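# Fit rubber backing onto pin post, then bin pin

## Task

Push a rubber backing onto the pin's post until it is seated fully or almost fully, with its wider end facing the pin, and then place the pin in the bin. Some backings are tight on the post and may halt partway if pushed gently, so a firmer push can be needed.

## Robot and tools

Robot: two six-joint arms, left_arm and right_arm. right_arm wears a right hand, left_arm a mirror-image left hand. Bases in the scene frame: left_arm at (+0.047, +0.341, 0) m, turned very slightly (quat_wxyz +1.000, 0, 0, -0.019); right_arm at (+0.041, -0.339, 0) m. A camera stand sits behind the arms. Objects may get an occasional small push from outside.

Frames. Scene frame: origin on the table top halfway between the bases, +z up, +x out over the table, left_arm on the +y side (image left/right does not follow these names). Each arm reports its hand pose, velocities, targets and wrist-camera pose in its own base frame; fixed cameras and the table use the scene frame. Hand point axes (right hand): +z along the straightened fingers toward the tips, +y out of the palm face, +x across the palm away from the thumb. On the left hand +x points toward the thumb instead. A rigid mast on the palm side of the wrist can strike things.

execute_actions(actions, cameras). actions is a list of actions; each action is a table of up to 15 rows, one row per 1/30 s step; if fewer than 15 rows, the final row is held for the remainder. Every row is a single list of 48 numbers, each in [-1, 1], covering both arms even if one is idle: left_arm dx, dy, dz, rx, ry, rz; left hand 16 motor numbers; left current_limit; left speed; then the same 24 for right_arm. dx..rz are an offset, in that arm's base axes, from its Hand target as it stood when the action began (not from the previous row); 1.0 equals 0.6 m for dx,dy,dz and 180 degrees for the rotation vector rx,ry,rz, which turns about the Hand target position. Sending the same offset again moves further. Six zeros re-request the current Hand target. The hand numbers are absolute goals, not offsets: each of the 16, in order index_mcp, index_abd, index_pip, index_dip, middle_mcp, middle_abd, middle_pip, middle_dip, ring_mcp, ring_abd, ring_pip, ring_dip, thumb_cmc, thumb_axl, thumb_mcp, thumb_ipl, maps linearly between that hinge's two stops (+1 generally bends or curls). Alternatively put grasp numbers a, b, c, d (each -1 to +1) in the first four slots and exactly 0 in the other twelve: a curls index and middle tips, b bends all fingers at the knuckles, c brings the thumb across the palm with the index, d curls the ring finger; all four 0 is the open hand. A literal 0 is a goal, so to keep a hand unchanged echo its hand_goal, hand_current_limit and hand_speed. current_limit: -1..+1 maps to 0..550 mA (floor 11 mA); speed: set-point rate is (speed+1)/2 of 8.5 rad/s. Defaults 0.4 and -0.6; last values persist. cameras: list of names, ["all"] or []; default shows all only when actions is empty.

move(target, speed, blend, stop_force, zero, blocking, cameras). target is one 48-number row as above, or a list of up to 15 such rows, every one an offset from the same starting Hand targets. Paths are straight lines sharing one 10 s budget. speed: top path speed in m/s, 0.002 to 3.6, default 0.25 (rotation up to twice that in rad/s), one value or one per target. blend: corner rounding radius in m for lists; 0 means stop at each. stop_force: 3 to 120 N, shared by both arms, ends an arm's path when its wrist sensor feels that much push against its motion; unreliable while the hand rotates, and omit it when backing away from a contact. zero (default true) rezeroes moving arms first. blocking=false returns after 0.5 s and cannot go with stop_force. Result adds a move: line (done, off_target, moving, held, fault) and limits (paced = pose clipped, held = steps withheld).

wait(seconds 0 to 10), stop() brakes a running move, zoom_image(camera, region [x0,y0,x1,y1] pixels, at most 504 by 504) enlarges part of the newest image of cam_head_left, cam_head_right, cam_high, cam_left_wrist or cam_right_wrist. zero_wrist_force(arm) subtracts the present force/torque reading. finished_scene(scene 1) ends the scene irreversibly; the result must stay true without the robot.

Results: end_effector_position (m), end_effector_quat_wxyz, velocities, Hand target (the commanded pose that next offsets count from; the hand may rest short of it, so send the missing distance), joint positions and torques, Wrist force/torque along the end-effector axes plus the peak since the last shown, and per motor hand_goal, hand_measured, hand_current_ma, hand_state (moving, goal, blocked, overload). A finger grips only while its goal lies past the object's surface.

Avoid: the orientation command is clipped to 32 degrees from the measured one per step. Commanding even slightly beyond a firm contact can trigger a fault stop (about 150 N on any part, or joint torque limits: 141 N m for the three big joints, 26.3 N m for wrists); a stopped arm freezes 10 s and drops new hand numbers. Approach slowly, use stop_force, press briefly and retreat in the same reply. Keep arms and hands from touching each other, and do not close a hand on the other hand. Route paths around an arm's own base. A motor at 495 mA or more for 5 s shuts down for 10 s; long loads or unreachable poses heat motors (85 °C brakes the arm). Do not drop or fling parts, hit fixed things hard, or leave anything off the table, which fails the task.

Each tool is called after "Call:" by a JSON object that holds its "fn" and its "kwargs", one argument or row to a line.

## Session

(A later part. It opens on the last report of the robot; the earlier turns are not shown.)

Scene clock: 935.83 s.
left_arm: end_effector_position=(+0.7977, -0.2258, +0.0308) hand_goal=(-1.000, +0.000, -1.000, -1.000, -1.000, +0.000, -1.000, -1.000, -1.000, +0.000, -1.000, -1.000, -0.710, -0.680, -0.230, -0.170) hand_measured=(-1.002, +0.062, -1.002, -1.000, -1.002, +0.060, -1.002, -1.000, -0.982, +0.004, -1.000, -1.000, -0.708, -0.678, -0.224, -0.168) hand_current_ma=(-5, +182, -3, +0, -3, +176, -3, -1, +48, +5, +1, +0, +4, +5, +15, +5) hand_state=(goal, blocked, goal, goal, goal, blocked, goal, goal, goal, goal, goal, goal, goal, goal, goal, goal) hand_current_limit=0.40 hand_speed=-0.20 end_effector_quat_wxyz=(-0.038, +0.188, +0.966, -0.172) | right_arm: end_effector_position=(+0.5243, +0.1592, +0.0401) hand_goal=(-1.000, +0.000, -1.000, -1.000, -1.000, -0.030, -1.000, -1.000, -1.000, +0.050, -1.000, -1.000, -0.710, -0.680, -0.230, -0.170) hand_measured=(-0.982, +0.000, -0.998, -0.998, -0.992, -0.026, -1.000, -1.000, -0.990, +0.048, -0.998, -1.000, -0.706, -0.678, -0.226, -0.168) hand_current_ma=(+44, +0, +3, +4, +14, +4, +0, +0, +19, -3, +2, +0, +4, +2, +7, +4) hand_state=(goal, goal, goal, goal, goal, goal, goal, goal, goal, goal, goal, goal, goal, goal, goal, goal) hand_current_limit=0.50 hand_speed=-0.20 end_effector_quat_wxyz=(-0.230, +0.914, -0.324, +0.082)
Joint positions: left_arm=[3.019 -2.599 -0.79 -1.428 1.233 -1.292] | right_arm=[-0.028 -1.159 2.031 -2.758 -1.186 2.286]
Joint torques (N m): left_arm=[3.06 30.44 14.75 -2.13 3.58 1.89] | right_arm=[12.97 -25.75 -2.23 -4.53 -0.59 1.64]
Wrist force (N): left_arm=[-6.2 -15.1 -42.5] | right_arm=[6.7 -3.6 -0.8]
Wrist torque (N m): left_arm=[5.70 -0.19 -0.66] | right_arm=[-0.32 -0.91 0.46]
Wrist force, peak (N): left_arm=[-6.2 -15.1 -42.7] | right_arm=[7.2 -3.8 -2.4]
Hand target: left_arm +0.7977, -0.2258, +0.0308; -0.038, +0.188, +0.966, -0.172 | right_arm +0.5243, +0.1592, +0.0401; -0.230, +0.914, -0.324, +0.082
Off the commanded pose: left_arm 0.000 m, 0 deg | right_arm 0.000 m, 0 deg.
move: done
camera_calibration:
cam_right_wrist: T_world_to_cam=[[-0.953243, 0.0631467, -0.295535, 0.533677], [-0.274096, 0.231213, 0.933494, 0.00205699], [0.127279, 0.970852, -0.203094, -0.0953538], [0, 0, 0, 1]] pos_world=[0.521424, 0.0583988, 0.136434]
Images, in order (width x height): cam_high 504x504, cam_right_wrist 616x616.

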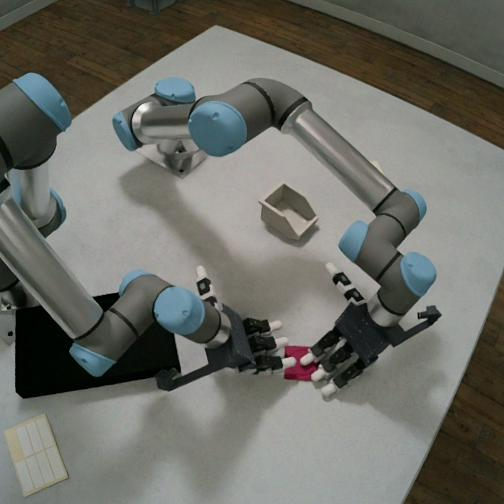

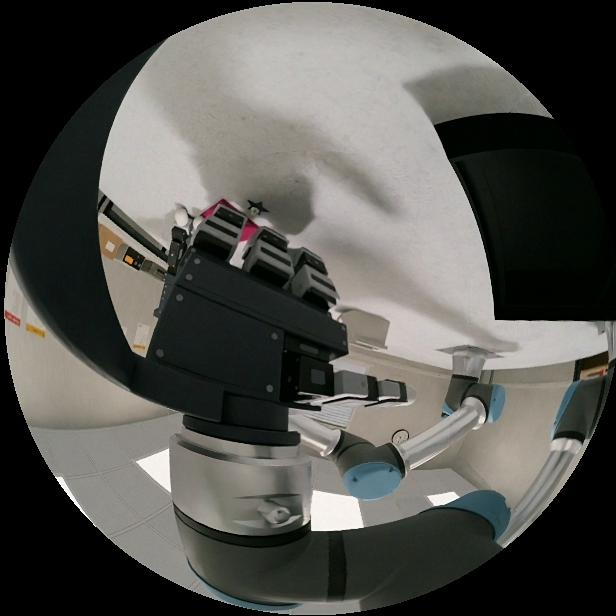

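Call:
{"fn": "move", "kwargs": {
  "target": [
    [0,0,0,0,0,0,-1,0,-1,-1,-1,0,-1,-1,-1,0,-1,-1,-0.71,-0.68,-0.23,-0.17,0.4,-0.2,-0.0018,-0.004,-0.0458,0,0,0,-1,0.0,-1,-1,-1,-0.03,-1,-1,-1,0.05,-1,-1,-0.71,-0.68,-0.23,-0.17,0.5,-0.2],
    [0,0,0,0,0,0,-1,0,-1,-1,-1,0,-1,-1,-1,0,-1,-1,-0.71,-0.68,-0.23,-0.17,0.4,-0.2,-0.0018,-0.004,-0.0458,0,0,0,-1,0.0,-1,-1,-1,0.25,-1,-1,-1,-0.25,-1,-1,-0.71,-0.68,-0.23,-0.17,0.65,-0.85]
  ],
  "speed": 0.05,
  "cameras": ["cam_high","cam_right_wrist"]
}}

Call:
{"fn": "zoom_image", "kwargs": {
  "camera": "cam_right_wrist",
  "region": [225, 210, 265, 250]
}}

Call:
{"fn": "zoom_image", "kwargs": {
  "camera": "cam_high",
  "region": [250, 340, 300, 390]
}}

Scene clock: 939.10 s.
left_arm: end_effector_position=(+0.7977, -0.2258, +0.0308) hand_goal=(-1.000, +0.000, -1.000, -1.000, -1.000, +0.000, -1.000, -1.000, -1.000, +0.000, -1.000, -1.000, -0.710, -0.680, -0.230, -0.170) hand_measured=(-1.002, +0.062, -1.002, -1.000, -1.002, +0.060, -1.002, -1.000, -0.982, +0.004, -1.000, -1.000, -0.708, -0.678, -0.224, -0.168) hand_current_ma=(-5, +182, -3, +0, -3, +176, -3, -1, +48, +5, +1, +0, +4, +5, +15, +5) hand_state=(goal, blocked, goal, goal, goal, blocked, goal, goal, goal, goal, goal, goal, goal, goal, goal, goal) hand_current_limit=0.40 hand_speed=-0.20 end_effector_quat_wxyz=(-0.038, +0.188, +0.966, -0.172) | right_arm: end_effector_position=(+0.5232, +0.1568, +0.0126) hand_goal=(-1.000, +0.000, -1.000, -1.000, -1.000, +0.250, -1.000, -1.000, -1.000, -0.250, -1.000, -1.000, -0.710, -0.680, -0.230, -0.170) hand_measured=(-0.982, +0.000, -0.998, -0.998, -0.992, +0.084, -1.000, -1.000, -0.994, -0.066, -1.000, -1.000, -0.706, -0.678, -0.226, -0.168) hand_current_ma=(+44, +0, +3, +4, +14, -450, +0, +0, +12, +454, +0, +0, +4, +2, +7, +4) hand_state=(goal, goal, goal, goal, goal, blocked, goal, goal, goal, blocked, goal, goal, goal, goal, goal, goal) hand_current_limit=0.65 hand_speed=-0.85 end_effector_quat_wxyz=(-0.230, +0.914, -0.324, +0.082)
Joint positions: left_arm=[3.019 -2.599 -0.79 -1.428 1.233 -1.292] | right_arm=[-0.032 -1.105 2.05 -2.83 -1.185 2.281]
Joint torques (N m): left_arm=[3.01 31.02 13.87 -2.15 3.43 1.87] | right_arm=[-10.26 -26.36 -0.68 -4.5 1.73 -1.27]
Wrist force (N): left_arm=[-5.9 -15.2 -42.5] | right_arm=[7.0 -3.8 -0.9]
Wrist torque (N m): left_arm=[5.67 -0.22 -0.65] | right_arm=[-0.35 -0.95 0.59]
Wrist force, peak (N): left_arm=[-6.2 -15.3 -42.6] | right_arm=[7.1 -3.9 -1.1]
Hand target: left_arm +0.7977, -0.2258, +0.0308; -0.038, +0.188, +0.966, -0.172 | right_arm +0.5232, +0.1568, +0.0126; -0.230, +0.914, -0.324, +0.082
Off the commanded pose: left_arm 0.000 m, 0 deg | right_arm 0.000 m, 0 deg.
move: done
camera_calibration:
cam_right_wrist: T_world_to_cam=[[-0.953243, 0.0631467, -0.295535, 0.524719], [-0.274096, 0.231213, 0.933494, 0.0281022], [0.127279, 0.970852, -0.203094, -0.0985019], [0, 0, 0, 1]] pos_world=[0.520424, 0.0559988, 0.108834]
Images, in order (width x height): cam_high 504x504, cam_right_wrist 616x616.

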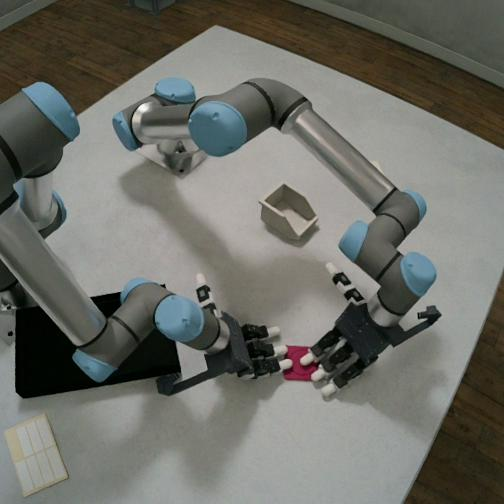

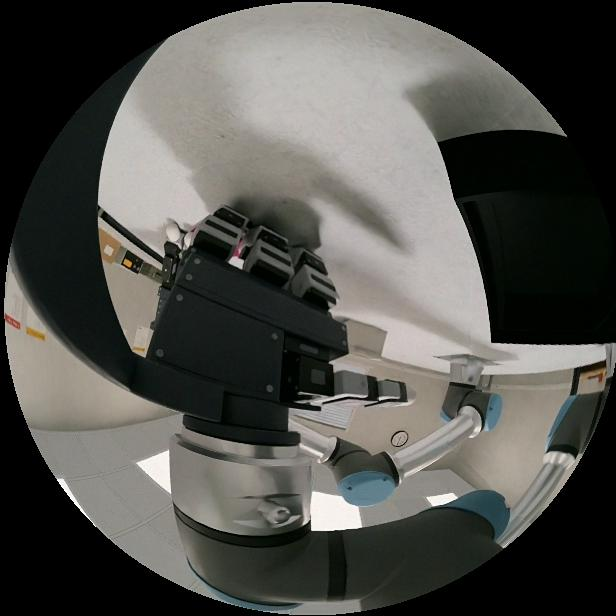

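Scaled by 12.600 from the camera's 616x616 image, which has a finer 880x880 frame.

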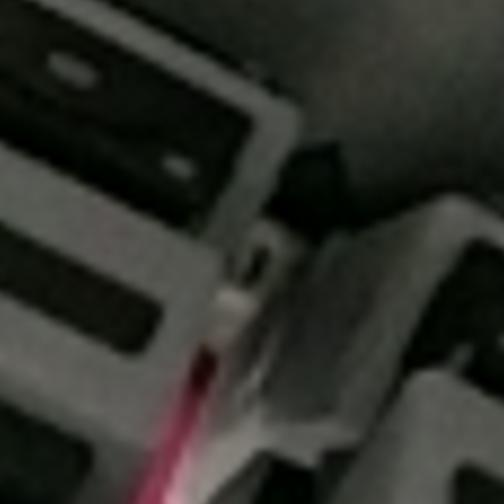

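Scaled by 10.080 from the camera's 504x504 image, which has a finer 720x720 frame.

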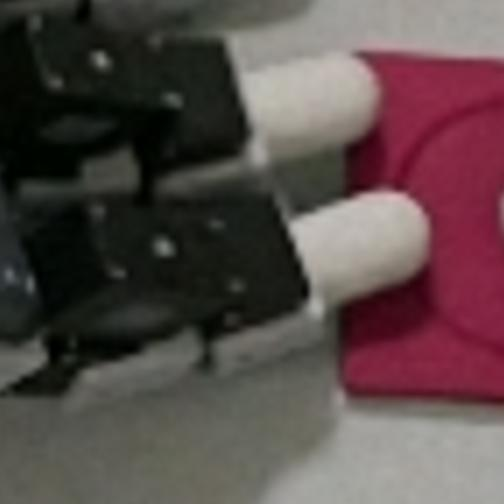

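Call:
{"fn": "move", "kwargs": {
  "target": [
    [0,0,0,0,0,0,-1,0,-1,-1,-1,0,-1,-1,-1,0,-1,-1,-0.71,-0.68,-0.23,-0.17,0.4,-0.2,0,0,0.02,0,0,0,-1,0.0,-1,-1,-1,0.25,-1,-1,-1,-0.25,-1,-1,-0.71,-0.68,-0.23,-0.17,0.65,-0.85],
    [0,0,0,0,0,0,-1,0,-1,-1,-1,0,-1,-1,-1,0,-1,-1,-0.71,-0.68,-0.23,-0.17,0.4,-0.2,-0.0218,0.0912,0.02,0,0,-0.1167,-1,0.0,-1,-1,-1,0.25,-1,-1,-1,-0.25,-1,-1,-0.71,-0.68,-0.23,-0.17,0.65,-0.85],
    [0,0,0,0,0,0,-1,0,-1,-1,-1,0,-1,-1,-1,0,-1,-1,-0.71,-0.68,-0.23,-0.17,0.4,-0.2,-0.0218,0.0912,0.0013,0,0,-0.1167,-1,0.0,-1,-1,-1,0.25,-1,-1,-1,-0.25,-1,-1,-0.71,-0.68,-0.23,-0.17,0.65,-0.85]
  ],
  "speed": 0.06,
  "cameras": ["cam_high","cam_right_wrist"]
}}

Call:
{"fn": "zoom_image", "kwargs": {
  "camera": "cam_right_wrist",
  "region": [225, 210, 265, 250]
}}

Call:
{"fn": "zoom_image", "kwargs": {
  "camera": "cam_high",
  "region": [255, 340, 305, 390]
}}

Scene clock: 944.10 s.
left_arm: end_effector_position=(+0.7977, -0.2258, +0.0308) hand_goal=(-1.000, +0.000, -1.000, -1.000, -1.000, +0.000, -1.000, -1.000, -1.000, +0.000, -1.000, -1.000, -0.710, -0.680, -0.230, -0.170) hand_measured=(-1.002, +0.062, -1.002, -1.000, -1.002, +0.060, -1.002, -1.000, -0.982, +0.004, -1.000, -1.000, -0.708, -0.678, -0.224, -0.168) hand_current_ma=(-5, +182, -3, +0, -3, +176, -3, -1, +48, +5, +1, +0, +4, +5, +15, +5) hand_state=(goal, blocked, goal, goal, goal, blocked, goal, goal, goal, goal, goal, goal, goal, goal, goal, goal) hand_current_limit=0.40 hand_speed=-0.20 end_effector_quat_wxyz=(-0.038, +0.188, +0.966, -0.172) | right_arm: end_effector_position=(+0.5101, +0.2115, +0.0134) hand_goal=(-1.000, +0.000, -1.000, -1.000, -1.000, +0.250, -1.000, -1.000, -1.000, -0.250, -1.000, -1.000, -0.710, -0.680, -0.230, -0.170) hand_measured=(-0.982, +0.000, -0.998, -0.998, -0.992, +0.084, -1.000, -1.000, -0.992, -0.066, -1.000, -1.000, -0.706, -0.678, -0.226, -0.168) hand_current_ma=(+44, +0, +3, +4, +14, -454, +0, +0, +16, +454, +0, +0, +4, +2, +7, +4) hand_state=(goal, goal, goal, goal, goal, blocked, goal, goal, goal, blocked, goal, goal, goal, goal, goal, goal) hand_current_limit=0.65 hand_speed=-0.85 end_effector_quat_wxyz=(-0.211, +0.840, -0.485, +0.122)
Joint positions: left_arm=[3.019 -2.599 -0.79 -1.428 1.233 -1.292] | right_arm=[0.084 -1.087 2.069 -3.005 -1.369 2.749]
Joint torques (N m): left_arm=[2.94 30.09 14.19 -2.19 3.46 2] | right_arm=[12.92 -27.26 -0.47 -4.48 -0.85 1.71]
Wrist force (N): left_arm=[-6.2 -15.0 -42.1] | right_arm=[7.0 -3.4 -0.5]
Wrist torque (N m): left_arm=[5.68 -0.20 -0.65] | right_arm=[-0.34 -0.97 0.49]
Wrist force, peak (N): left_arm=[-6.1 -15.1 -42.7] | right_arm=[7.2 -3.7 -0.8]
Hand target: left_arm +0.7977, -0.2258, +0.0308; -0.038, +0.188, +0.966, -0.172 | right_arm +0.5101, +0.2115, +0.0134; -0.211, +0.840, -0.485, +0.122
Off the commanded pose: left_arm 0.000 m, 0 deg | right_arm 0.000 m, 0 deg.
move: done
camera_calibration:
cam_right_wrist: T_world_to_cam=[[-0.867281, 0.400627, -0.295503, 0.3938], [-0.172977, 0.31409, 0.933502, -0.0579847], [0.4668, 0.860724, -0.203105, -0.299665], [0, 0, 0, 1]] pos_world=[0.471389, 0.118374, 0.109635]
Images, in order (width x height): cam_high 504x504, cam_right_wrist 616x616.

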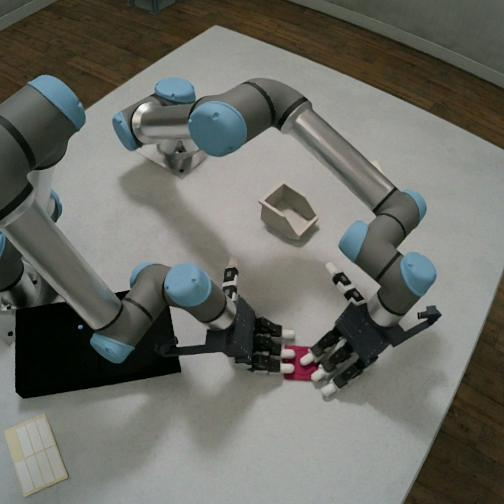

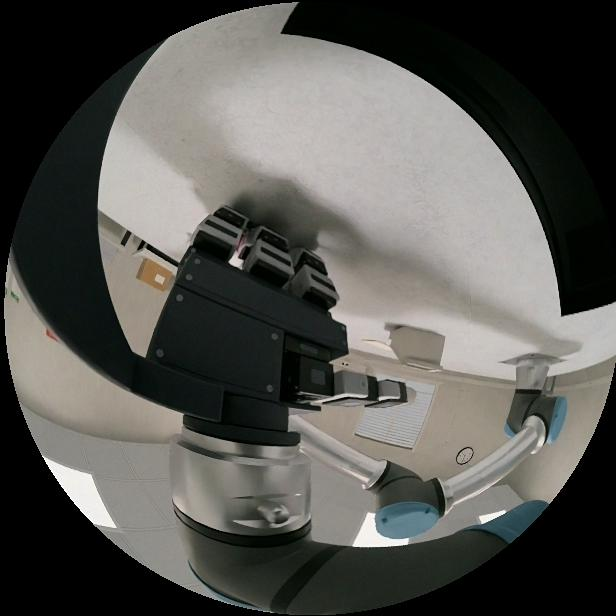

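Scaled by 12.600 from the camera's 616x616 image, which has a finer 880x880 frame.

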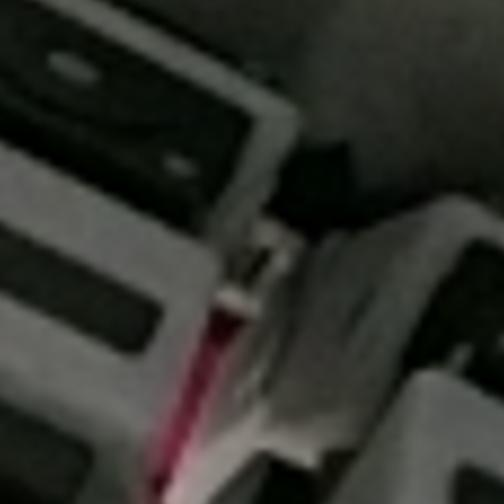

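Scaled by 10.080 from the camera's 504x504 image, which has a finer 720x720 frame.

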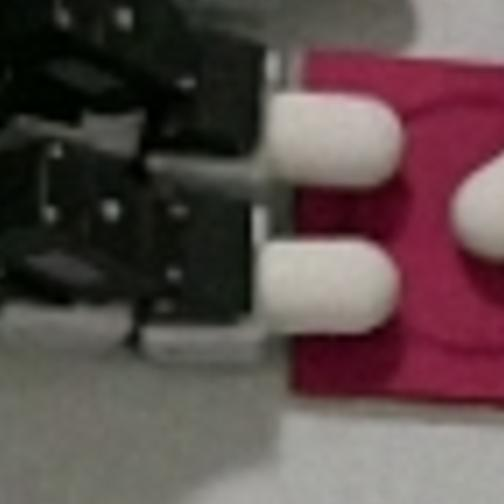

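Call:
{"fn": "move", "kwargs": {
  "target": [
    [0,0,0,0,0,0,-1,0,-1,-1,-1,0,-1,-1,-1,0,-1,-1,-0.71,-0.68,-0.23,-0.17,0.4,-0.2,0,0,-0.0008,0,0,0,-1,0.0,-1,-1,-1,-0.03,-1,-1,-1,0.05,-1,-1,-0.71,-0.68,-0.23,-0.17,0.5,-0.9],
    [0,0,0,0,0,0,-1,0,-1,-1,-1,0,-1,-1,-1,0,-1,-1,-0.71,-0.68,-0.23,-0.17,0.4,-0.2,0,0,0.025,0,0,0,-1,0.0,-1,-1,-1,-0.03,-1,-1,-1,0.05,-1,-1,-0.71,-0.68,-0.23,-0.17,0.5,-0.5],
    [0,0,0,0,0,0,-1,0,-1,-1,-1,0,-1,-1,-1,0,-1,-1,-0.71,-0.68,-0.23,-0.17,0.4,-0.2,-0.0404,-0.0233,0.055,0,0,0,-1,0.0,-1,-1,-1,-0.03,-1,-1,-1,0.05,-1,-1,-0.71,-0.68,-0.23,-0.17,0.5,-0.5]
  ],
  "speed": 0.05,
  "blend": [0,0.003,0],
  "cameras": ["cam_high","cam_right_wrist"]
}}

Call:
{"fn": "zoom_image", "kwargs": {
  "camera": "cam_right_wrist",
  "region": [230, 195, 270, 235]
}}

Call:
{"fn": "zoom_image", "kwargs": {
  "camera": "cam_high",
  "region": [265, 340, 295, 370]
}}

Scene clock: 948.03 s.
left_arm: end_effector_position=(+0.7977, -0.2258, +0.0308) hand_goal=(-1.000, +0.000, -1.000, -1.000, -1.000, +0.000, -1.000, -1.000, -1.000, +0.000, -1.000, -1.000, -0.710, -0.680, -0.230, -0.170) hand_measured=(-1.002, +0.062, -1.002, -1.000, -1.002, +0.060, -1.002, -1.000, -0.982, +0.004, -1.000, -1.000, -0.708, -0.678, -0.224, -0.168) hand_current_ma=(-5, +182, -3, +0, -3, +176, -3, -1, +48, +5, +1, +0, +4, +5, +15, +5) hand_state=(goal, blocked, goal, goal, goal, blocked, goal, goal, goal, goal, goal, goal, goal, goal, goal, goal) hand_current_limit=0.40 hand_speed=-0.20 end_effector_quat_wxyz=(-0.038, +0.188, +0.966, -0.172) | right_arm: end_effector_position=(+0.4859, +0.1976, +0.0463) hand_goal=(-1.000, +0.000, -1.000, -1.000, -1.000, -0.030, -1.000, -1.000, -1.000, +0.050, -1.000, -1.000, -0.710, -0.680, -0.230, -0.170) hand_measured=(-0.982, +0.000, -0.998, -0.998, -0.994, -0.026, -1.000, -1.000, -0.992, +0.046, -1.000, -1.000, -0.706, -0.678, -0.226, -0.168) hand_current_ma=(+44, +0, +3, +4, +13, +4, +0, +0, +14, -4, +0, +0, +4, +2, +7, +4) hand_state=(goal, goal, goal, goal, goal, goal, goal, goal, goal, goal, goal, goal, goal, goal, goal, goal) hand_current_limit=0.50 hand_speed=-0.50 end_effector_quat_wxyz=(-0.211, +0.840, -0.485, +0.122)
Joint positions: left_arm=[3.019 -2.599 -0.79 -1.428 1.233 -1.292] | right_arm=[0.059 -1.206 2.133 -2.946 -1.358 2.726]
Joint torques (N m): left_arm=[2.92 30.46 13.91 -2.16 3.32 1.98] | right_arm=[-10.42 -38.73 -0.44 -0.98 1.57 -1.31]
Wrist force (N): left_arm=[-6.0 -15.1 -42.2] | right_arm=[6.8 -3.5 -0.8]
Wrist torque (N m): left_arm=[5.67 -0.22 -0.65] | right_arm=[-0.33 -0.92 0.57]
Wrist force, peak (N): left_arm=[-6.2 -15.1 -42.7] | right_arm=[7.1 -3.9 -1.4]
Hand target: left_arm +0.7977, -0.2258, +0.0308; -0.038, +0.188, +0.966, -0.172 | right_arm +0.4859, +0.1975, +0.0464; -0.211, +0.840, -0.485, +0.122
Off the commanded pose: left_arm 0.000 m, 0 deg | right_arm 0.000 m, 0 deg.
move: done; blend cut to 0 m at target 2
camera_calibration:
cam_right_wrist: T_world_to_cam=[[-0.867281, 0.400627, -0.295503, 0.388103], [-0.172977, 0.31409, 0.933502, -0.0885171], [0.4668, 0.860724, -0.203105, -0.269722], [0, 0, 0, 1]] pos_world=[0.447189, 0.104474, 0.142535]
Images, in order (width x height): cam_high 504x504, cam_right_wrist 616x616.

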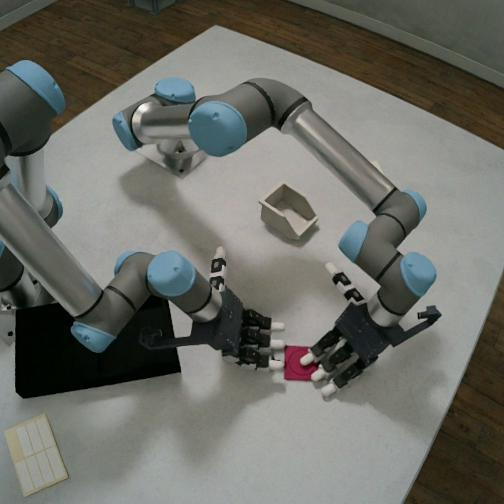

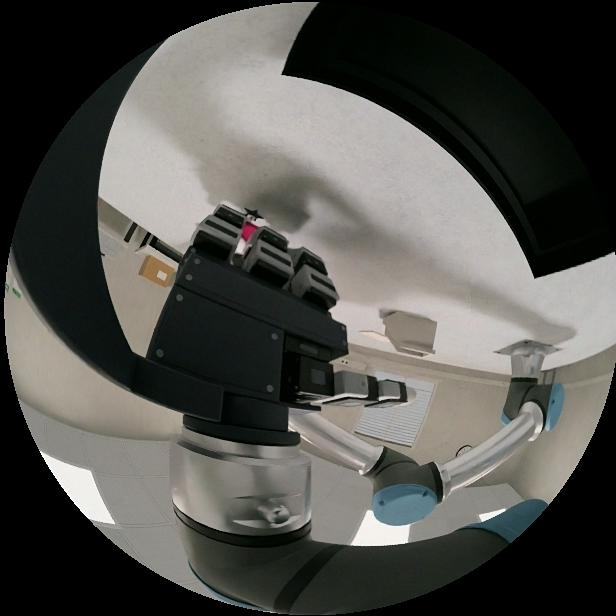

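Scaled by 12.600 from the camera's 616x616 image, which has a finer 880x880 frame.

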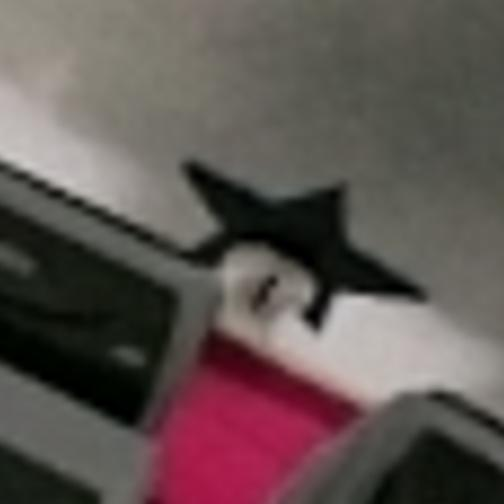

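Scaled by 16.800 from the camera's 504x504 image, which has a finer 720x720 frame.

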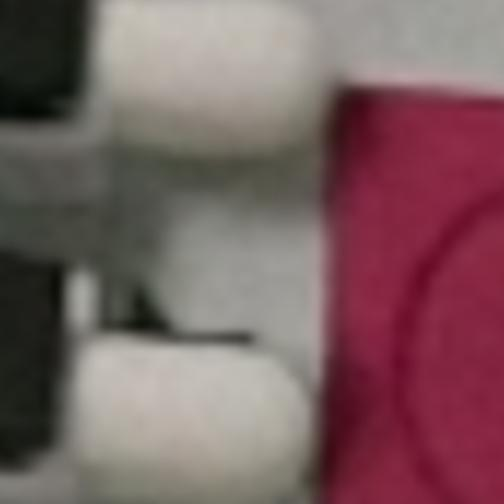

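Call:
{"fn": "execute_actions", "kwargs": {
  "actions": [],
  "cameras": ["cam_right_wrist", "cam_high"]
}}

Call:
{"fn": "zoom_image", "kwargs": {
  "camera": "cam_right_wrist",
  "region": [230, 195, 270, 235]
}}

Call:
{"fn": "zoom_image", "kwargs": {
  "camera": "cam_high",
  "region": [262, 345, 298, 381]
}}

Scene clock: 949.70 s.
left_arm: end_effector_position=(+0.7977, -0.2258, +0.0308) hand_goal=(-1.000, +0.000, -1.000, -1.000, -1.000, +0.000, -1.000, -1.000, -1.000, +0.000, -1.000, -1.000, -0.710, -0.680, -0.230, -0.170) hand_measured=(-1.002, +0.062, -1.002, -1.000, -1.002, +0.060, -1.002, -1.000, -0.982, +0.004, -1.000, -1.000, -0.708, -0.678, -0.224, -0.168) hand_current_ma=(-5, +182, -3, +0, -3, +176, -3, -1, +48, +5, +1, +0, +4, +5, +15, +5) hand_state=(goal, blocked, goal, goal, goal, blocked, goal, goal, goal, goal, goal, goal, goal, goal, goal, goal) hand_current_limit=0.40 hand_speed=-0.20 end_effector_quat_wxyz=(-0.038, +0.188, +0.966, -0.172) | right_arm: end_effector_position=(+0.4859, +0.1975, +0.0464) hand_goal=(-1.000, +0.000, -1.000, -1.000, -1.000, -0.030, -1.000, -1.000, -1.000, +0.050, -1.000, -1.000, -0.710, -0.680, -0.230, -0.170) hand_measured=(-0.982, +0.000, -0.998, -0.998, -0.994, -0.026, -1.000, -1.000, -0.992, +0.046, -1.000, -1.000, -0.706, -0.678, -0.226, -0.168) hand_current_ma=(+44, +0, +3, +4, +13, +4, +0, +0, +14, -4, +0, +0, +4, +2, +7, +4) hand_state=(goal, goal, goal, goal, goal, goal, goal, goal, goal, goal, goal, goal, goal, goal, goal, goal) hand_current_limit=0.50 hand_speed=-0.50 end_effector_quat_wxyz=(-0.211, +0.840, -0.485, +0.122)
Joint positions: left_arm=[3.019 -2.599 -0.79 -1.428 1.233 -1.292] | right_arm=[0.059 -1.206 2.134 -2.946 -1.358 2.726]
Joint velocities: within noise
Joint torques (N m): left_arm=[2.85 30.79 13.82 -2 3.25 1.93] | right_arm=[-11.57 -39.37 -1.15 -0.78 1.33 -1.43]
Motor temperatures (°C): left_arm=[26 27 31 39 41 37] | right_arm=[35 32 35 37 40 38]
Wrist force (N): left_arm=[-6.3 -15.2 -42.1] | right_arm=[6.7 -3.7 -0.7]
Wrist torque (N m): left_arm=[5.66 -0.19 -0.66] | right_arm=[-0.35 -0.92 0.57]
Wrist force, peak (N): left_arm=[-6.1 -15.1 -42.7] | right_arm=[7.0 -3.7 -0.8]
Hand target: left_arm +0.7977, -0.2258, +0.0308; -0.038, +0.188, +0.966, -0.172 | right_arm +0.4859, +0.1975, +0.0464; -0.211, +0.840, -0.485, +0.122
Off the commanded pose: left_arm 0.000 m, 0 deg | right_arm 0.000 m, 0 deg.
camera_calibration:
cam_right_wrist: T_world_to_cam=[[-0.867281, 0.400627, -0.295503, 0.388086], [-0.172977, 0.31409, 0.933502, -0.0885963], [0.4668, 0.860724, -0.203105, -0.269569], [0, 0, 0, 1]] pos_world=[0.447089, 0.104374, 0.142635]
Images, in order (width x height): cam_high 504x504, cam_right_wrist 616x616.

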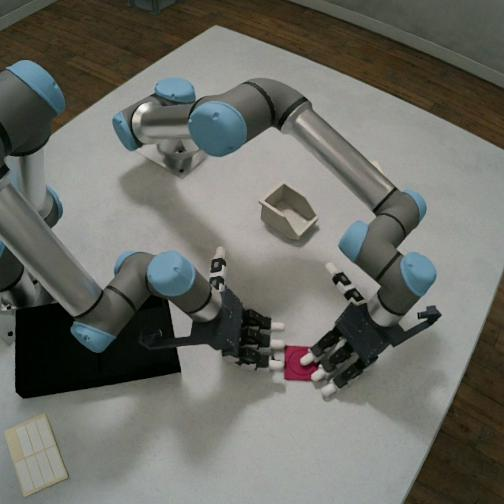

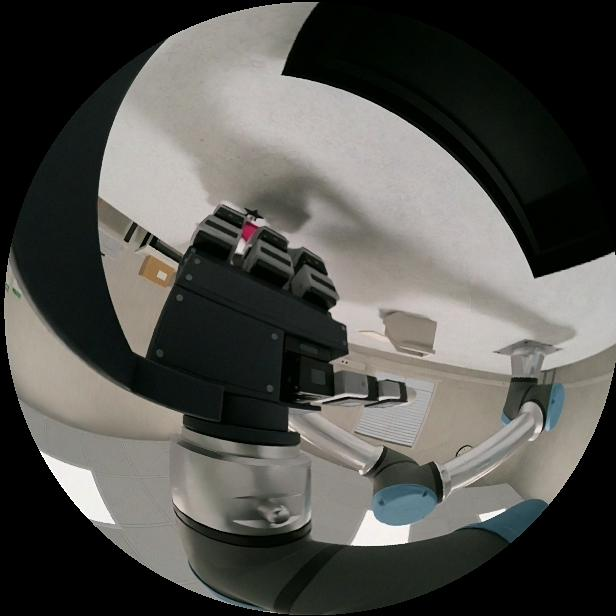

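Scaled by 12.600 from the camera's 616x616 image, which has a finer 880x880 frame.

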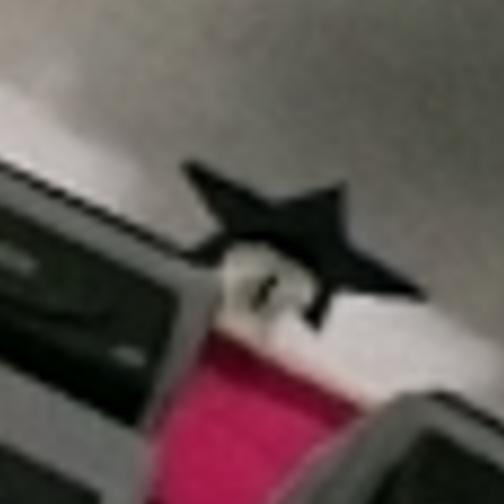

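Scaled by 14.000 from the camera's 504x504 image, which has a finer 720x720 frame.

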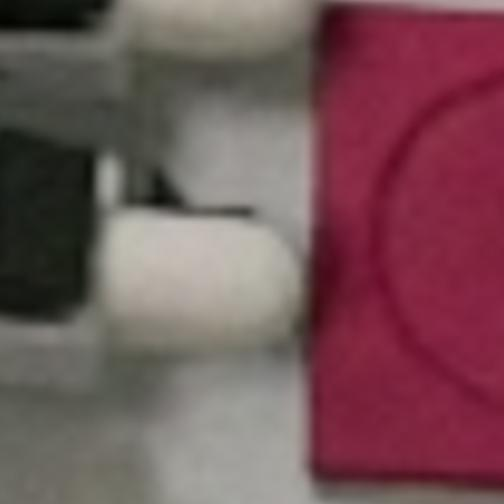

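Call:
{"fn": "move", "kwargs": {
  "target": [0,0,0,0,0,0,-1,0,-1,-1,-1,0,-1,-1,-1,0,-1,-1,-0.71,-0.68,-0.23,-0.17,0.4,-0.2,0.0403,0.0233,-0.0107,0,0,0,-1,0.0,-1,-1,-1,-0.03,-1,-1,-1,0.05,-1,-1,-0.71,-0.68,-0.23,-0.17,0.5,-0.5],
  "speed": 0.08,
  "cameras": ["cam_right_wrist", "cam_high"]
}}

Call:
{"fn": "zoom_image", "kwargs": {
  "camera": "cam_right_wrist",
  "region": [230, 195, 270, 235]
}}

Call:
{"fn": "zoom_image", "kwargs": {
  "camera": "cam_high",
  "region": [262, 345, 298, 381]
}}

Scene clock: 953.17 s.
left_arm: end_effector_position=(+0.7977, -0.2258, +0.0308) hand_goal=(-1.000, +0.000, -1.000, -1.000, -1.000, +0.000, -1.000, -1.000, -1.000, +0.000, -1.000, -1.000, -0.710, -0.680, -0.230, -0.170) hand_measured=(-1.002, +0.062, -1.002, -1.000, -1.002, +0.060, -1.002, -1.000, -0.982, +0.004, -1.000, -1.000, -0.708, -0.678, -0.224, -0.168) hand_current_ma=(-5, +182, -3, +0, -3, +176, -3, -1, +48, +5, +1, +0, +4, +5, +15, +5) hand_state=(goal, blocked, goal, goal, goal, blocked, goal, goal, goal, goal, goal, goal, goal, goal, goal, goal) hand_current_limit=0.40 hand_speed=-0.20 end_effector_quat_wxyz=(-0.038, +0.188, +0.966, -0.172) | right_arm: end_effector_position=(+0.5100, +0.2115, +0.0400) hand_goal=(-1.000, +0.000, -1.000, -1.000, -1.000, -0.030, -1.000, -1.000, -1.000, +0.050, -1.000, -1.000, -0.710, -0.680, -0.230, -0.170) hand_measured=(-0.982, +0.000, -0.998, -0.998, -0.992, -0.026, -1.000, -1.000, -0.992, +0.046, -1.000, -1.000, -0.706, -0.678, -0.226, -0.168) hand_current_ma=(+44, +0, +3, +4, +13, +4, +0, +0, +14, -4, +0, +0, +4, +2, +7, +4) hand_state=(goal, goal, goal, goal, goal, goal, goal, goal, goal, goal, goal, goal, goal, goal, goal, goal) hand_current_limit=0.50 hand_speed=-0.50 end_effector_quat_wxyz=(-0.211, +0.840, -0.485, +0.122)
Joint positions: left_arm=[3.019 -2.599 -0.79 -1.428 1.233 -1.292] | right_arm=[0.084 -1.144 2.058 -2.937 -1.369 2.749]
Joint torques (N m): left_arm=[2.52 31.21 13.59 -2.14 3.06 1.9] | right_arm=[12.75 -25.42 -27.14 -1.06 -1.13 1.76]
Wrist force (N): left_arm=[-6.2 -14.9 -42.4] | right_arm=[7.0 -3.6 -0.4]
Wrist torque (N m): left_arm=[5.71 -0.20 -0.66] | right_arm=[-0.37 -0.95 0.47]
Wrist force, peak (N): left_arm=[-6.2 -15.1 -42.7] | right_arm=[7.1 -4.0 -0.6]
Hand target: left_arm +0.7977, -0.2258, +0.0308; -0.038, +0.188, +0.966, -0.172 | right_arm +0.5101, +0.2115, +0.0399; -0.211, +0.840, -0.485, +0.122
Off the commanded pose: left_arm 0.000 m, 0 deg | right_arm 0.000 m, 0 deg.
move: done
camera_calibration:
cam_right_wrist: T_world_to_cam=[[-0.867281, 0.400627, -0.295503, 0.401487], [-0.172977, 0.31409, 0.933502, -0.0828504], [0.4668, 0.860724, -0.203105, -0.294169], [0, 0, 0, 1]] pos_world=[0.471189, 0.118374, 0.136235]
Images, in order (width x height): cam_high 504x504, cam_right_wrist 616x616.

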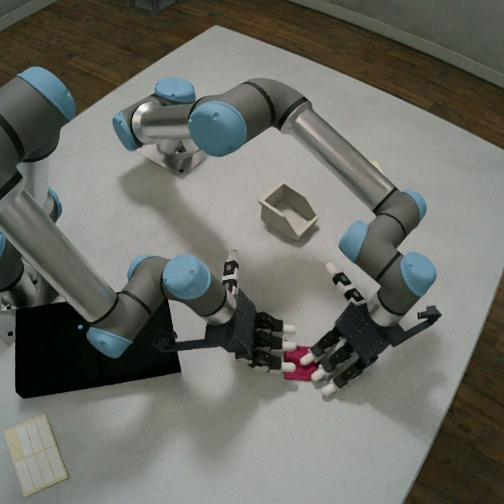

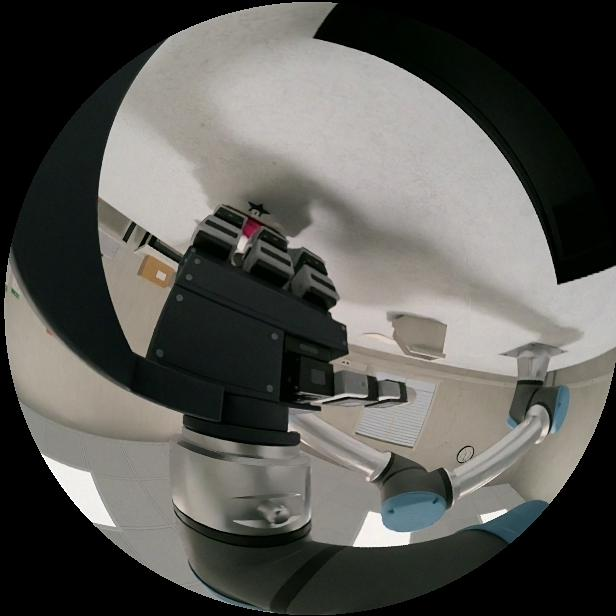

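Scaled by 12.600 from the camera's 616x616 image, which has a finer 880x880 frame.

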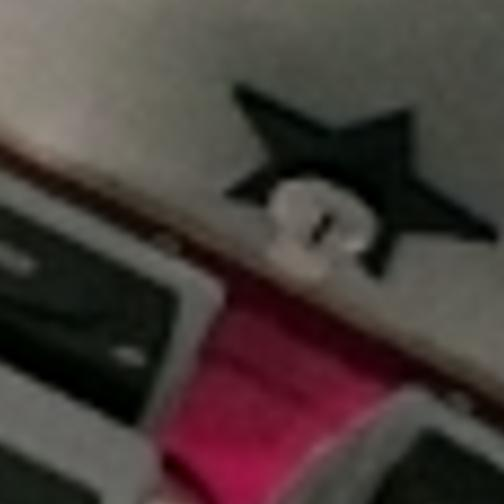

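Scaled by 14.000 from the camera's 504x504 image, which has a finer 720x720 frame.

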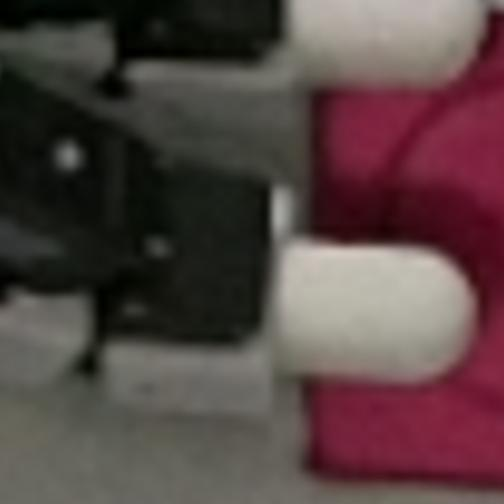

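Call:
{"fn": "zoom_image", "kwargs": {
  "camera": "cam_right_wrist",
  "region": [244, 202, 268, 226]
}}

Scaled by 21.000 from the camera's 616x616 image, which has a finer 880x880 frame.

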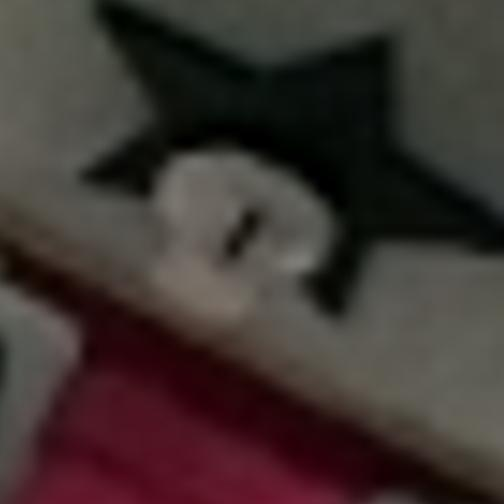

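Call:
{"fn": "move", "kwargs": {
  "target": [
    [0,0,0,0,0,0,-1,0,-1,-1,-1,0,-1,-1,-1,0,-1,-1,-0.71,-0.68,-0.23,-0.17,0.4,-0.2,-0.0298,-0.0149,-0.0165,0.00833,-0.01443,0,-1,0.0,-1,-1,-1,0.095,-1,-1,-1,-0.075,-1,-1,-0.71,-0.68,-0.23,-0.17,0.5,-0.5]
  ],
  "speed": 0.08,
  "cameras": ["cam_right_wrist", "cam_high"]
}}

Call:
{"fn": "zoom_image", "kwargs": {
  "camera": "cam_right_wrist",
  "region": [230, 195, 270, 235]
}}

Scene clock: 957.53 s.
left_arm: end_effector_position=(+0.7977, -0.2258, +0.0308) hand_goal=(-1.000, +0.000, -1.000, -1.000, -1.000, +0.000, -1.000, -1.000, -1.000, +0.000, -1.000, -1.000, -0.710, -0.680, -0.230, -0.170) hand_measured=(-1.002, +0.062, -1.002, -1.000, -1.002, +0.060, -1.002, -1.000, -0.982, +0.004, -1.000, -1.000, -0.708, -0.678, -0.224, -0.168) hand_current_ma=(-5, +182, -3, +0, -3, +176, -3, -1, +48, +5, +1, +0, +4, +5, +15, +5) hand_state=(goal, blocked, goal, goal, goal, blocked, goal, goal, goal, goal, goal, goal, goal, goal, goal, goal) hand_current_limit=0.40 hand_speed=-0.20 end_effector_quat_wxyz=(-0.038, +0.188, +0.966, -0.172) | right_arm: end_effector_position=(+0.4922, +0.2026, +0.0301) hand_goal=(-1.000, +0.000, -1.000, -1.000, -1.000, +0.094, -1.000, -1.000, -1.000, -0.076, -1.000, -1.000, -0.710, -0.680, -0.230, -0.170) hand_measured=(-0.982, +0.000, -0.998, -0.998, -0.992, +0.090, -1.000, -1.000, -0.992, -0.072, -1.000, -1.000, -0.706, -0.678, -0.226, -0.168) hand_current_ma=(+43, +0, +3, +4, +13, -4, +0, +0, +14, +4, +0, +0, +4, +2, +7, +4) hand_state=(goal, goal, goal, goal, goal, goal, goal, goal, goal, goal, goal, goal, goal, goal, goal, goal) hand_current_limit=0.50 hand_speed=-0.50 end_effector_quat_wxyz=(-0.233, +0.834, -0.482, +0.135)
Joint positions: left_arm=[3.019 -2.599 -0.79 -1.428 1.233 -1.292] | right_arm=[0.057 -1.158 2.153 -3.061 -1.336 2.735]
Joint torques (N m): left_arm=[2.84 31.07 13.16 -2.13 2.93 1.83] | right_arm=[-12.5 -39.71 0.28 -4.84 1.6 -1.27]
Wrist force (N): left_arm=[-6.0 -15.0 -42.4] | right_arm=[6.9 -3.4 -0.7]
Wrist torque (N m): left_arm=[5.70 -0.23 -0.64] | right_arm=[-0.30 -0.94 0.58]
Wrist force, peak (N): left_arm=[-6.2 -15.2 -42.6] | right_arm=[7.1 -4.3 -0.8]
Hand target: left_arm +0.7977, -0.2258, +0.0308; -0.038, +0.188, +0.966, -0.172 | right_arm +0.4922, +0.2026, +0.0300; -0.233, +0.834, -0.482, +0.135
Off the commanded pose: left_arm 0.000 m, 0 deg | right_arm 0.000 m, 0 deg.
move: done
camera_calibration:
cam_right_wrist: T_world_to_cam=[[-0.853258, 0.408729, -0.32387, 0.379051], [-0.215186, 0.289754, 0.932597, -0.0481252], [0.475022, 0.865438, -0.159282, -0.286594], [0, 0, 0, 1]] pos_world=[0.449211, 0.107044, 0.121996]
Images, in order (width x height): cam_high 504x504, cam_right_wrist 616x616.

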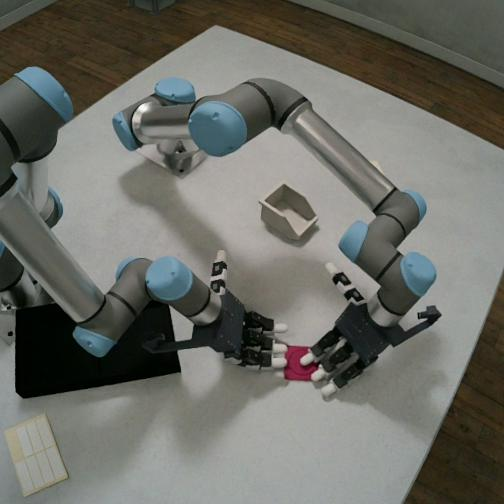

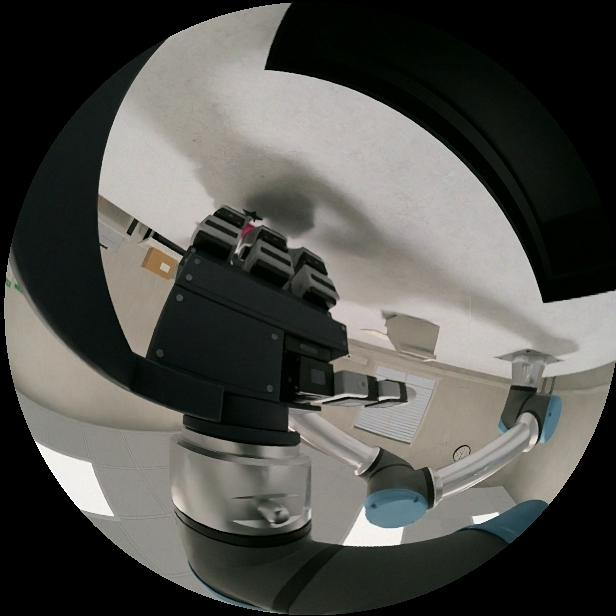

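Scaled by 12.600 from the camera's 616x616 image, which has a finer 880x880 frame.

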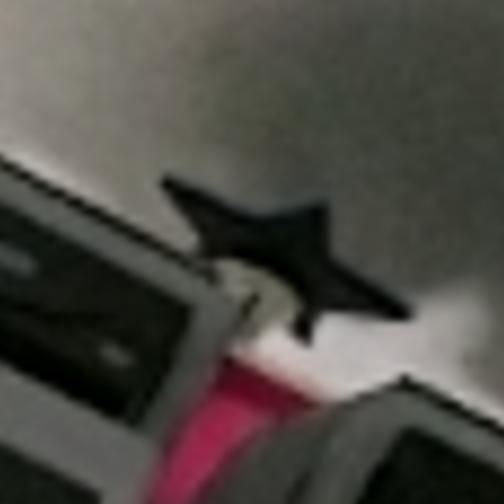

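Call:
{"fn": "move", "kwargs": {
  "target": [
    [0,0,0,0,0,0,-1,0,-1,-1,-1,0,-1,-1,-1,0,-1,-1,-0.71,-0.68,-0.23,-0.17,0.4,-0.2,0,0,-0.0473,0,0,0,-1,0.0,-1,-1,-1,0.095,-1,-1,-1,-0.075,-1,-1,-0.71,-0.68,-0.23,-0.17,0.5,-0.5]
  ],
  "speed": 0.03,
  "stop_force": 8,
  "cameras": ["cam_right_wrist", "cam_high"]
}}

Call:
{"fn": "zoom_image", "kwargs": {
  "camera": "cam_right_wrist",
  "region": [230, 195, 270, 235]
}}

Call:
{"fn": "zoom_image", "kwargs": {
  "camera": "cam_high",
  "region": [262, 345, 298, 381]
}}

Scene clock: 959.73 s.
left_arm: end_effector_position=(+0.7977, -0.2258, +0.0308) hand_goal=(-1.000, +0.000, -1.000, -1.000, -1.000, +0.000, -1.000, -1.000, -1.000, +0.000, -1.000, -1.000, -0.710, -0.680, -0.230, -0.170) hand_measured=(-1.002, +0.062, -1.002, -1.000, -1.002, +0.060, -1.002, -1.000, -0.982, +0.004, -1.000, -1.000, -0.708, -0.678, -0.224, -0.168) hand_current_ma=(-5, +182, -3, +0, -3, +176, -3, -1, +48, +5, +1, +0, +4, +5, +15, +5) hand_state=(goal, blocked, goal, goal, goal, blocked, goal, goal, goal, goal, goal, goal, goal, goal, goal, goal) hand_current_limit=0.40 hand_speed=-0.20 end_effector_quat_wxyz=(-0.038, +0.188, +0.966, -0.172) | right_arm: end_effector_position=(+0.4922, +0.2026, +0.0017) hand_goal=(-1.000, +0.000, -1.000, -1.000, -1.000, +0.094, -1.000, -1.000, -1.000, -0.076, -1.000, -1.000, -0.710, -0.680, -0.230, -0.170) hand_measured=(-0.994, +0.000, -1.000, -0.998, -0.998, +0.090, -1.000, -1.000, -0.998, -0.072, -1.000, -1.000, -0.706, -0.678, -0.226, -0.168) hand_current_ma=(+9, +0, +1, +4, +2, -4, +0, +0, +3, +4, +0, +0, +4, +2, +7, +4) hand_state=(goal, goal, goal, goal, goal, goal, goal, goal, goal, goal, goal, goal, goal, goal, goal, goal) hand_current_limit=0.50 hand_speed=-0.50 end_effector_quat_wxyz=(-0.233, +0.834, -0.482, +0.135)
Joint positions: left_arm=[3.019 -2.599 -0.79 -1.428 1.233 -1.292] | right_arm=[0.057 -1.089 2.162 -3.14 -1.336 2.735]
Joint torques (N m): left_arm=[3.25 30.92 13.78 -2.06 2.94 2] | right_arm=[-5.63 -24.95 2.11 -4.28 0.96 1.42]
Wrist force (N): left_arm=[-6.5 -15.1 -42.1] | right_arm=[6.8 -4.2 -3.1]
Wrist torque (N m): left_arm=[5.66 -0.16 -0.68] | right_arm=[-0.01 -0.86 0.56]
Wrist force, peak (N): left_arm=[-6.0 -15.3 -42.6] | right_arm=[7.0 -4.4 -3.6]
Hand target: left_arm +0.7977, -0.2258, +0.0308; -0.038, +0.188, +0.966, -0.172 | right_arm +0.4922, +0.2026, +0.0017; -0.233, +0.834, -0.482, +0.135
Off the commanded pose: left_arm 0.000 m, 0 deg | right_arm 0.000 m, 0 deg.
move: done
camera_calibration:
cam_right_wrist: T_world_to_cam=[[-0.853233, 0.408744, -0.323917, 0.369801], [-0.215269, 0.289691, 0.932598, -0.0215884], [0.475029, 0.865452, -0.159185, -0.290997], [0, 0, 0, 1]] pos_world=[0.449111, 0.106945, 0.0935955]
Images, in order (width x height): cam_high 504x504, cam_right_wrist 616x616.

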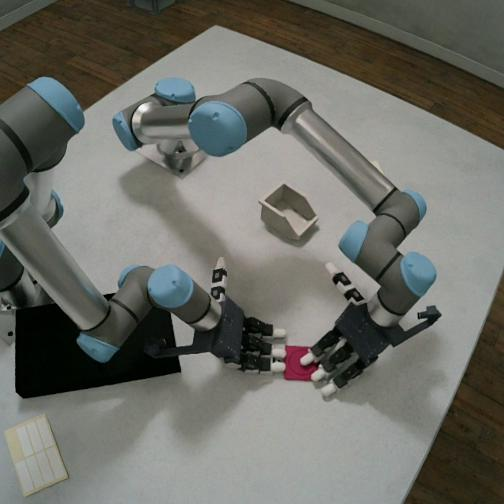

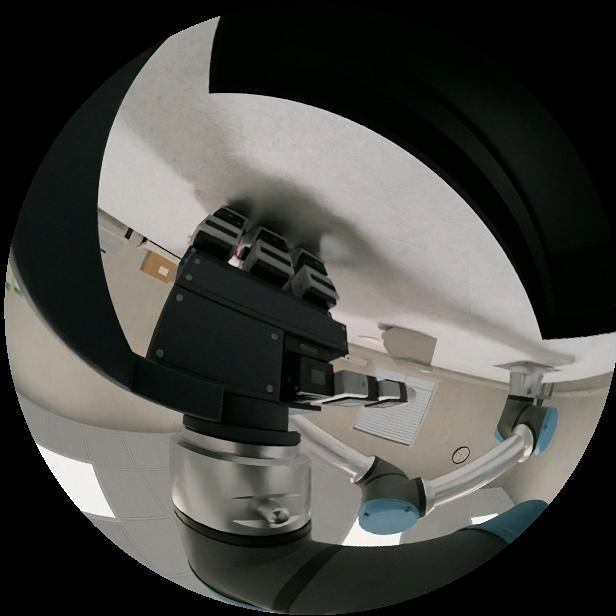

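Scaled by 12.600 from the camera's 616x616 image, which has a finer 880x880 frame.

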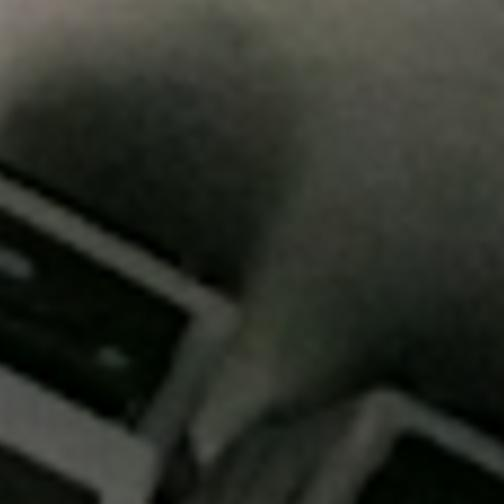

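Scaled by 14.000 from the camera's 504x504 image, which has a finer 720x720 frame.

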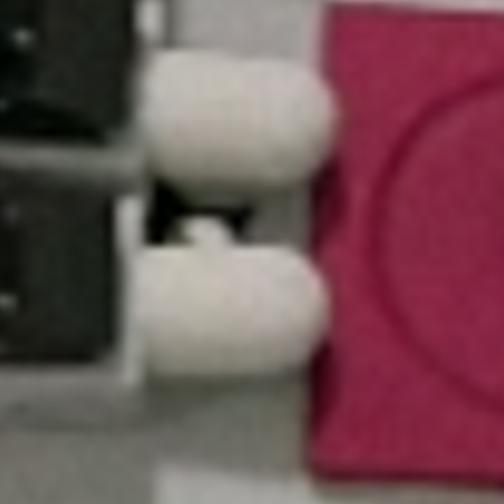

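Call:
{"fn": "move", "kwargs": {
  "target": [
    [0,0,0,0,0,0,-1,0,-1,-1,-1,0,-1,-1,-1,0,-1,-1,-0.71,-0.68,-0.23,-0.17,0.4,-0.2,0.0209,0.0114,0,0,0,0,-1,0.0,-1,-1,-1,0.095,-1,-1,-1,-0.075,-1,-1,-0.71,-0.68,-0.23,-0.17,0.5,-0.5]
  ],
  "speed": 0.015,
  "stop_force": 10,
  "cameras": ["cam_high"]
}}

Call:
{"fn": "zoom_image", "kwargs": {
  "camera": "cam_high",
  "region": [268, 350, 292, 374]
}}

Scene clock: 962.53 s.
left_arm: end_effector_position=(+0.7977, -0.2258, +0.0308) hand_goal=(-1.000, +0.000, -1.000, -1.000, -1.000, +0.000, -1.000, -1.000, -1.000, +0.000, -1.000, -1.000, -0.710, -0.680, -0.230, -0.170) hand_measured=(-1.002, +0.062, -1.002, -1.000, -1.002, +0.060, -1.002, -1.000, -0.982, +0.004, -1.000, -1.000, -0.708, -0.678, -0.224, -0.168) hand_current_ma=(-5, +182, -3, +0, -3, +176, -3, -1, +48, +5, +1, +0, +4, +5, +15, +5) hand_state=(goal, blocked, goal, goal, goal, blocked, goal, goal, goal, goal, goal, goal, goal, goal, goal, goal) hand_current_limit=0.40 hand_speed=-0.20 end_effector_quat_wxyz=(-0.038, +0.188, +0.966, -0.172) | right_arm: end_effector_position=(+0.5047, +0.2094, +0.0017) hand_goal=(-1.000, +0.000, -1.000, -1.000, -1.000, +0.094, -1.000, -1.000, -1.000, -0.076, -1.000, -1.000, -0.710, -0.680, -0.230, -0.170) hand_measured=(-0.996, +0.000, -1.000, -0.998, -1.000, +0.094, -1.000, -1.000, -1.000, -0.076, -1.000, -1.000, -0.706, -0.678, -0.226, -0.168) hand_current_ma=(+8, +0, +0, +4, +0, +0, +0, +0, +0, -1, +0, +0, +4, +2, +7, +4) hand_state=(goal, goal, goal, goal, goal, goal, goal, goal, goal, goal, goal, goal, goal, goal, goal, goal) hand_current_limit=0.50 hand_speed=-0.50 end_effector_quat_wxyz=(-0.233, +0.834, -0.482, +0.135)
Joint positions: left_arm=[3.019 -2.599 -0.79 -1.428 1.233 -1.292] | right_arm=[0.069 -1.069 2.122 -3.122 -1.342 2.746]
Joint torques (N m): left_arm=[2.96 30.7 13.87 -2.22 2.93 1.87] | right_arm=[8.1 -32.84 -8.72 -1.85 -0.13 0.58]
Wrist force (N): left_arm=[-6.3 -14.9 -42.3] | right_arm=[6.9 0.5 -15.2]
Wrist torque (N m): left_arm=[5.71 -0.18 -0.67] | right_arm=[1.61 -0.35 0.65]
Wrist force, peak (N): left_arm=[-6.1 -15.4 -42.7] | right_arm=[6.9 0.5 -15.2]
Hand target: left_arm +0.7977, -0.2258, +0.0308; -0.038, +0.188, +0.966, -0.172 | right_arm +0.5046, +0.2093, +0.0017; -0.233, +0.834, -0.482, +0.135
Off the commanded pose: left_arm 0.000 m, 0 deg | right_arm 0.000 m, 0 deg.
move: contact (right_arm)
Images, in order (width x height): cam_high 504x504.

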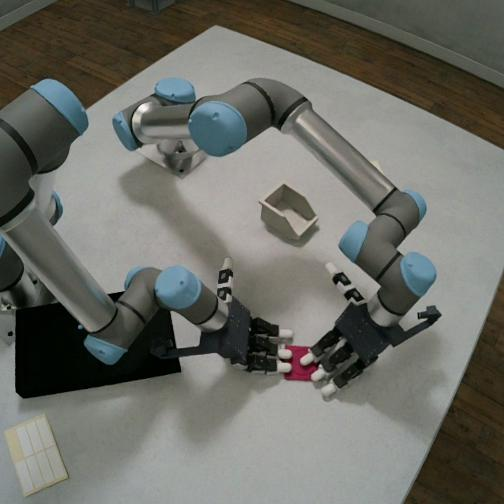

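Scaled by 21.000 from the camera's 504x504 image, which has a finer 720x720 frame.

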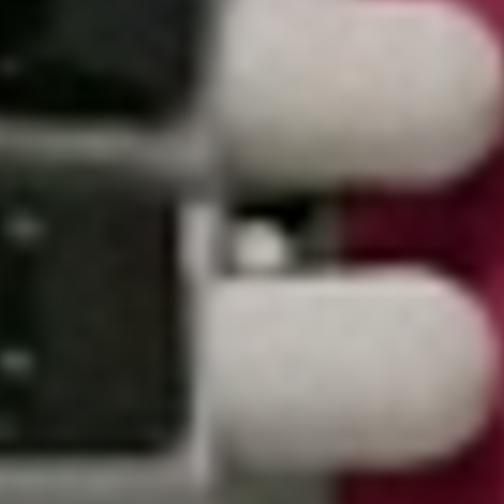

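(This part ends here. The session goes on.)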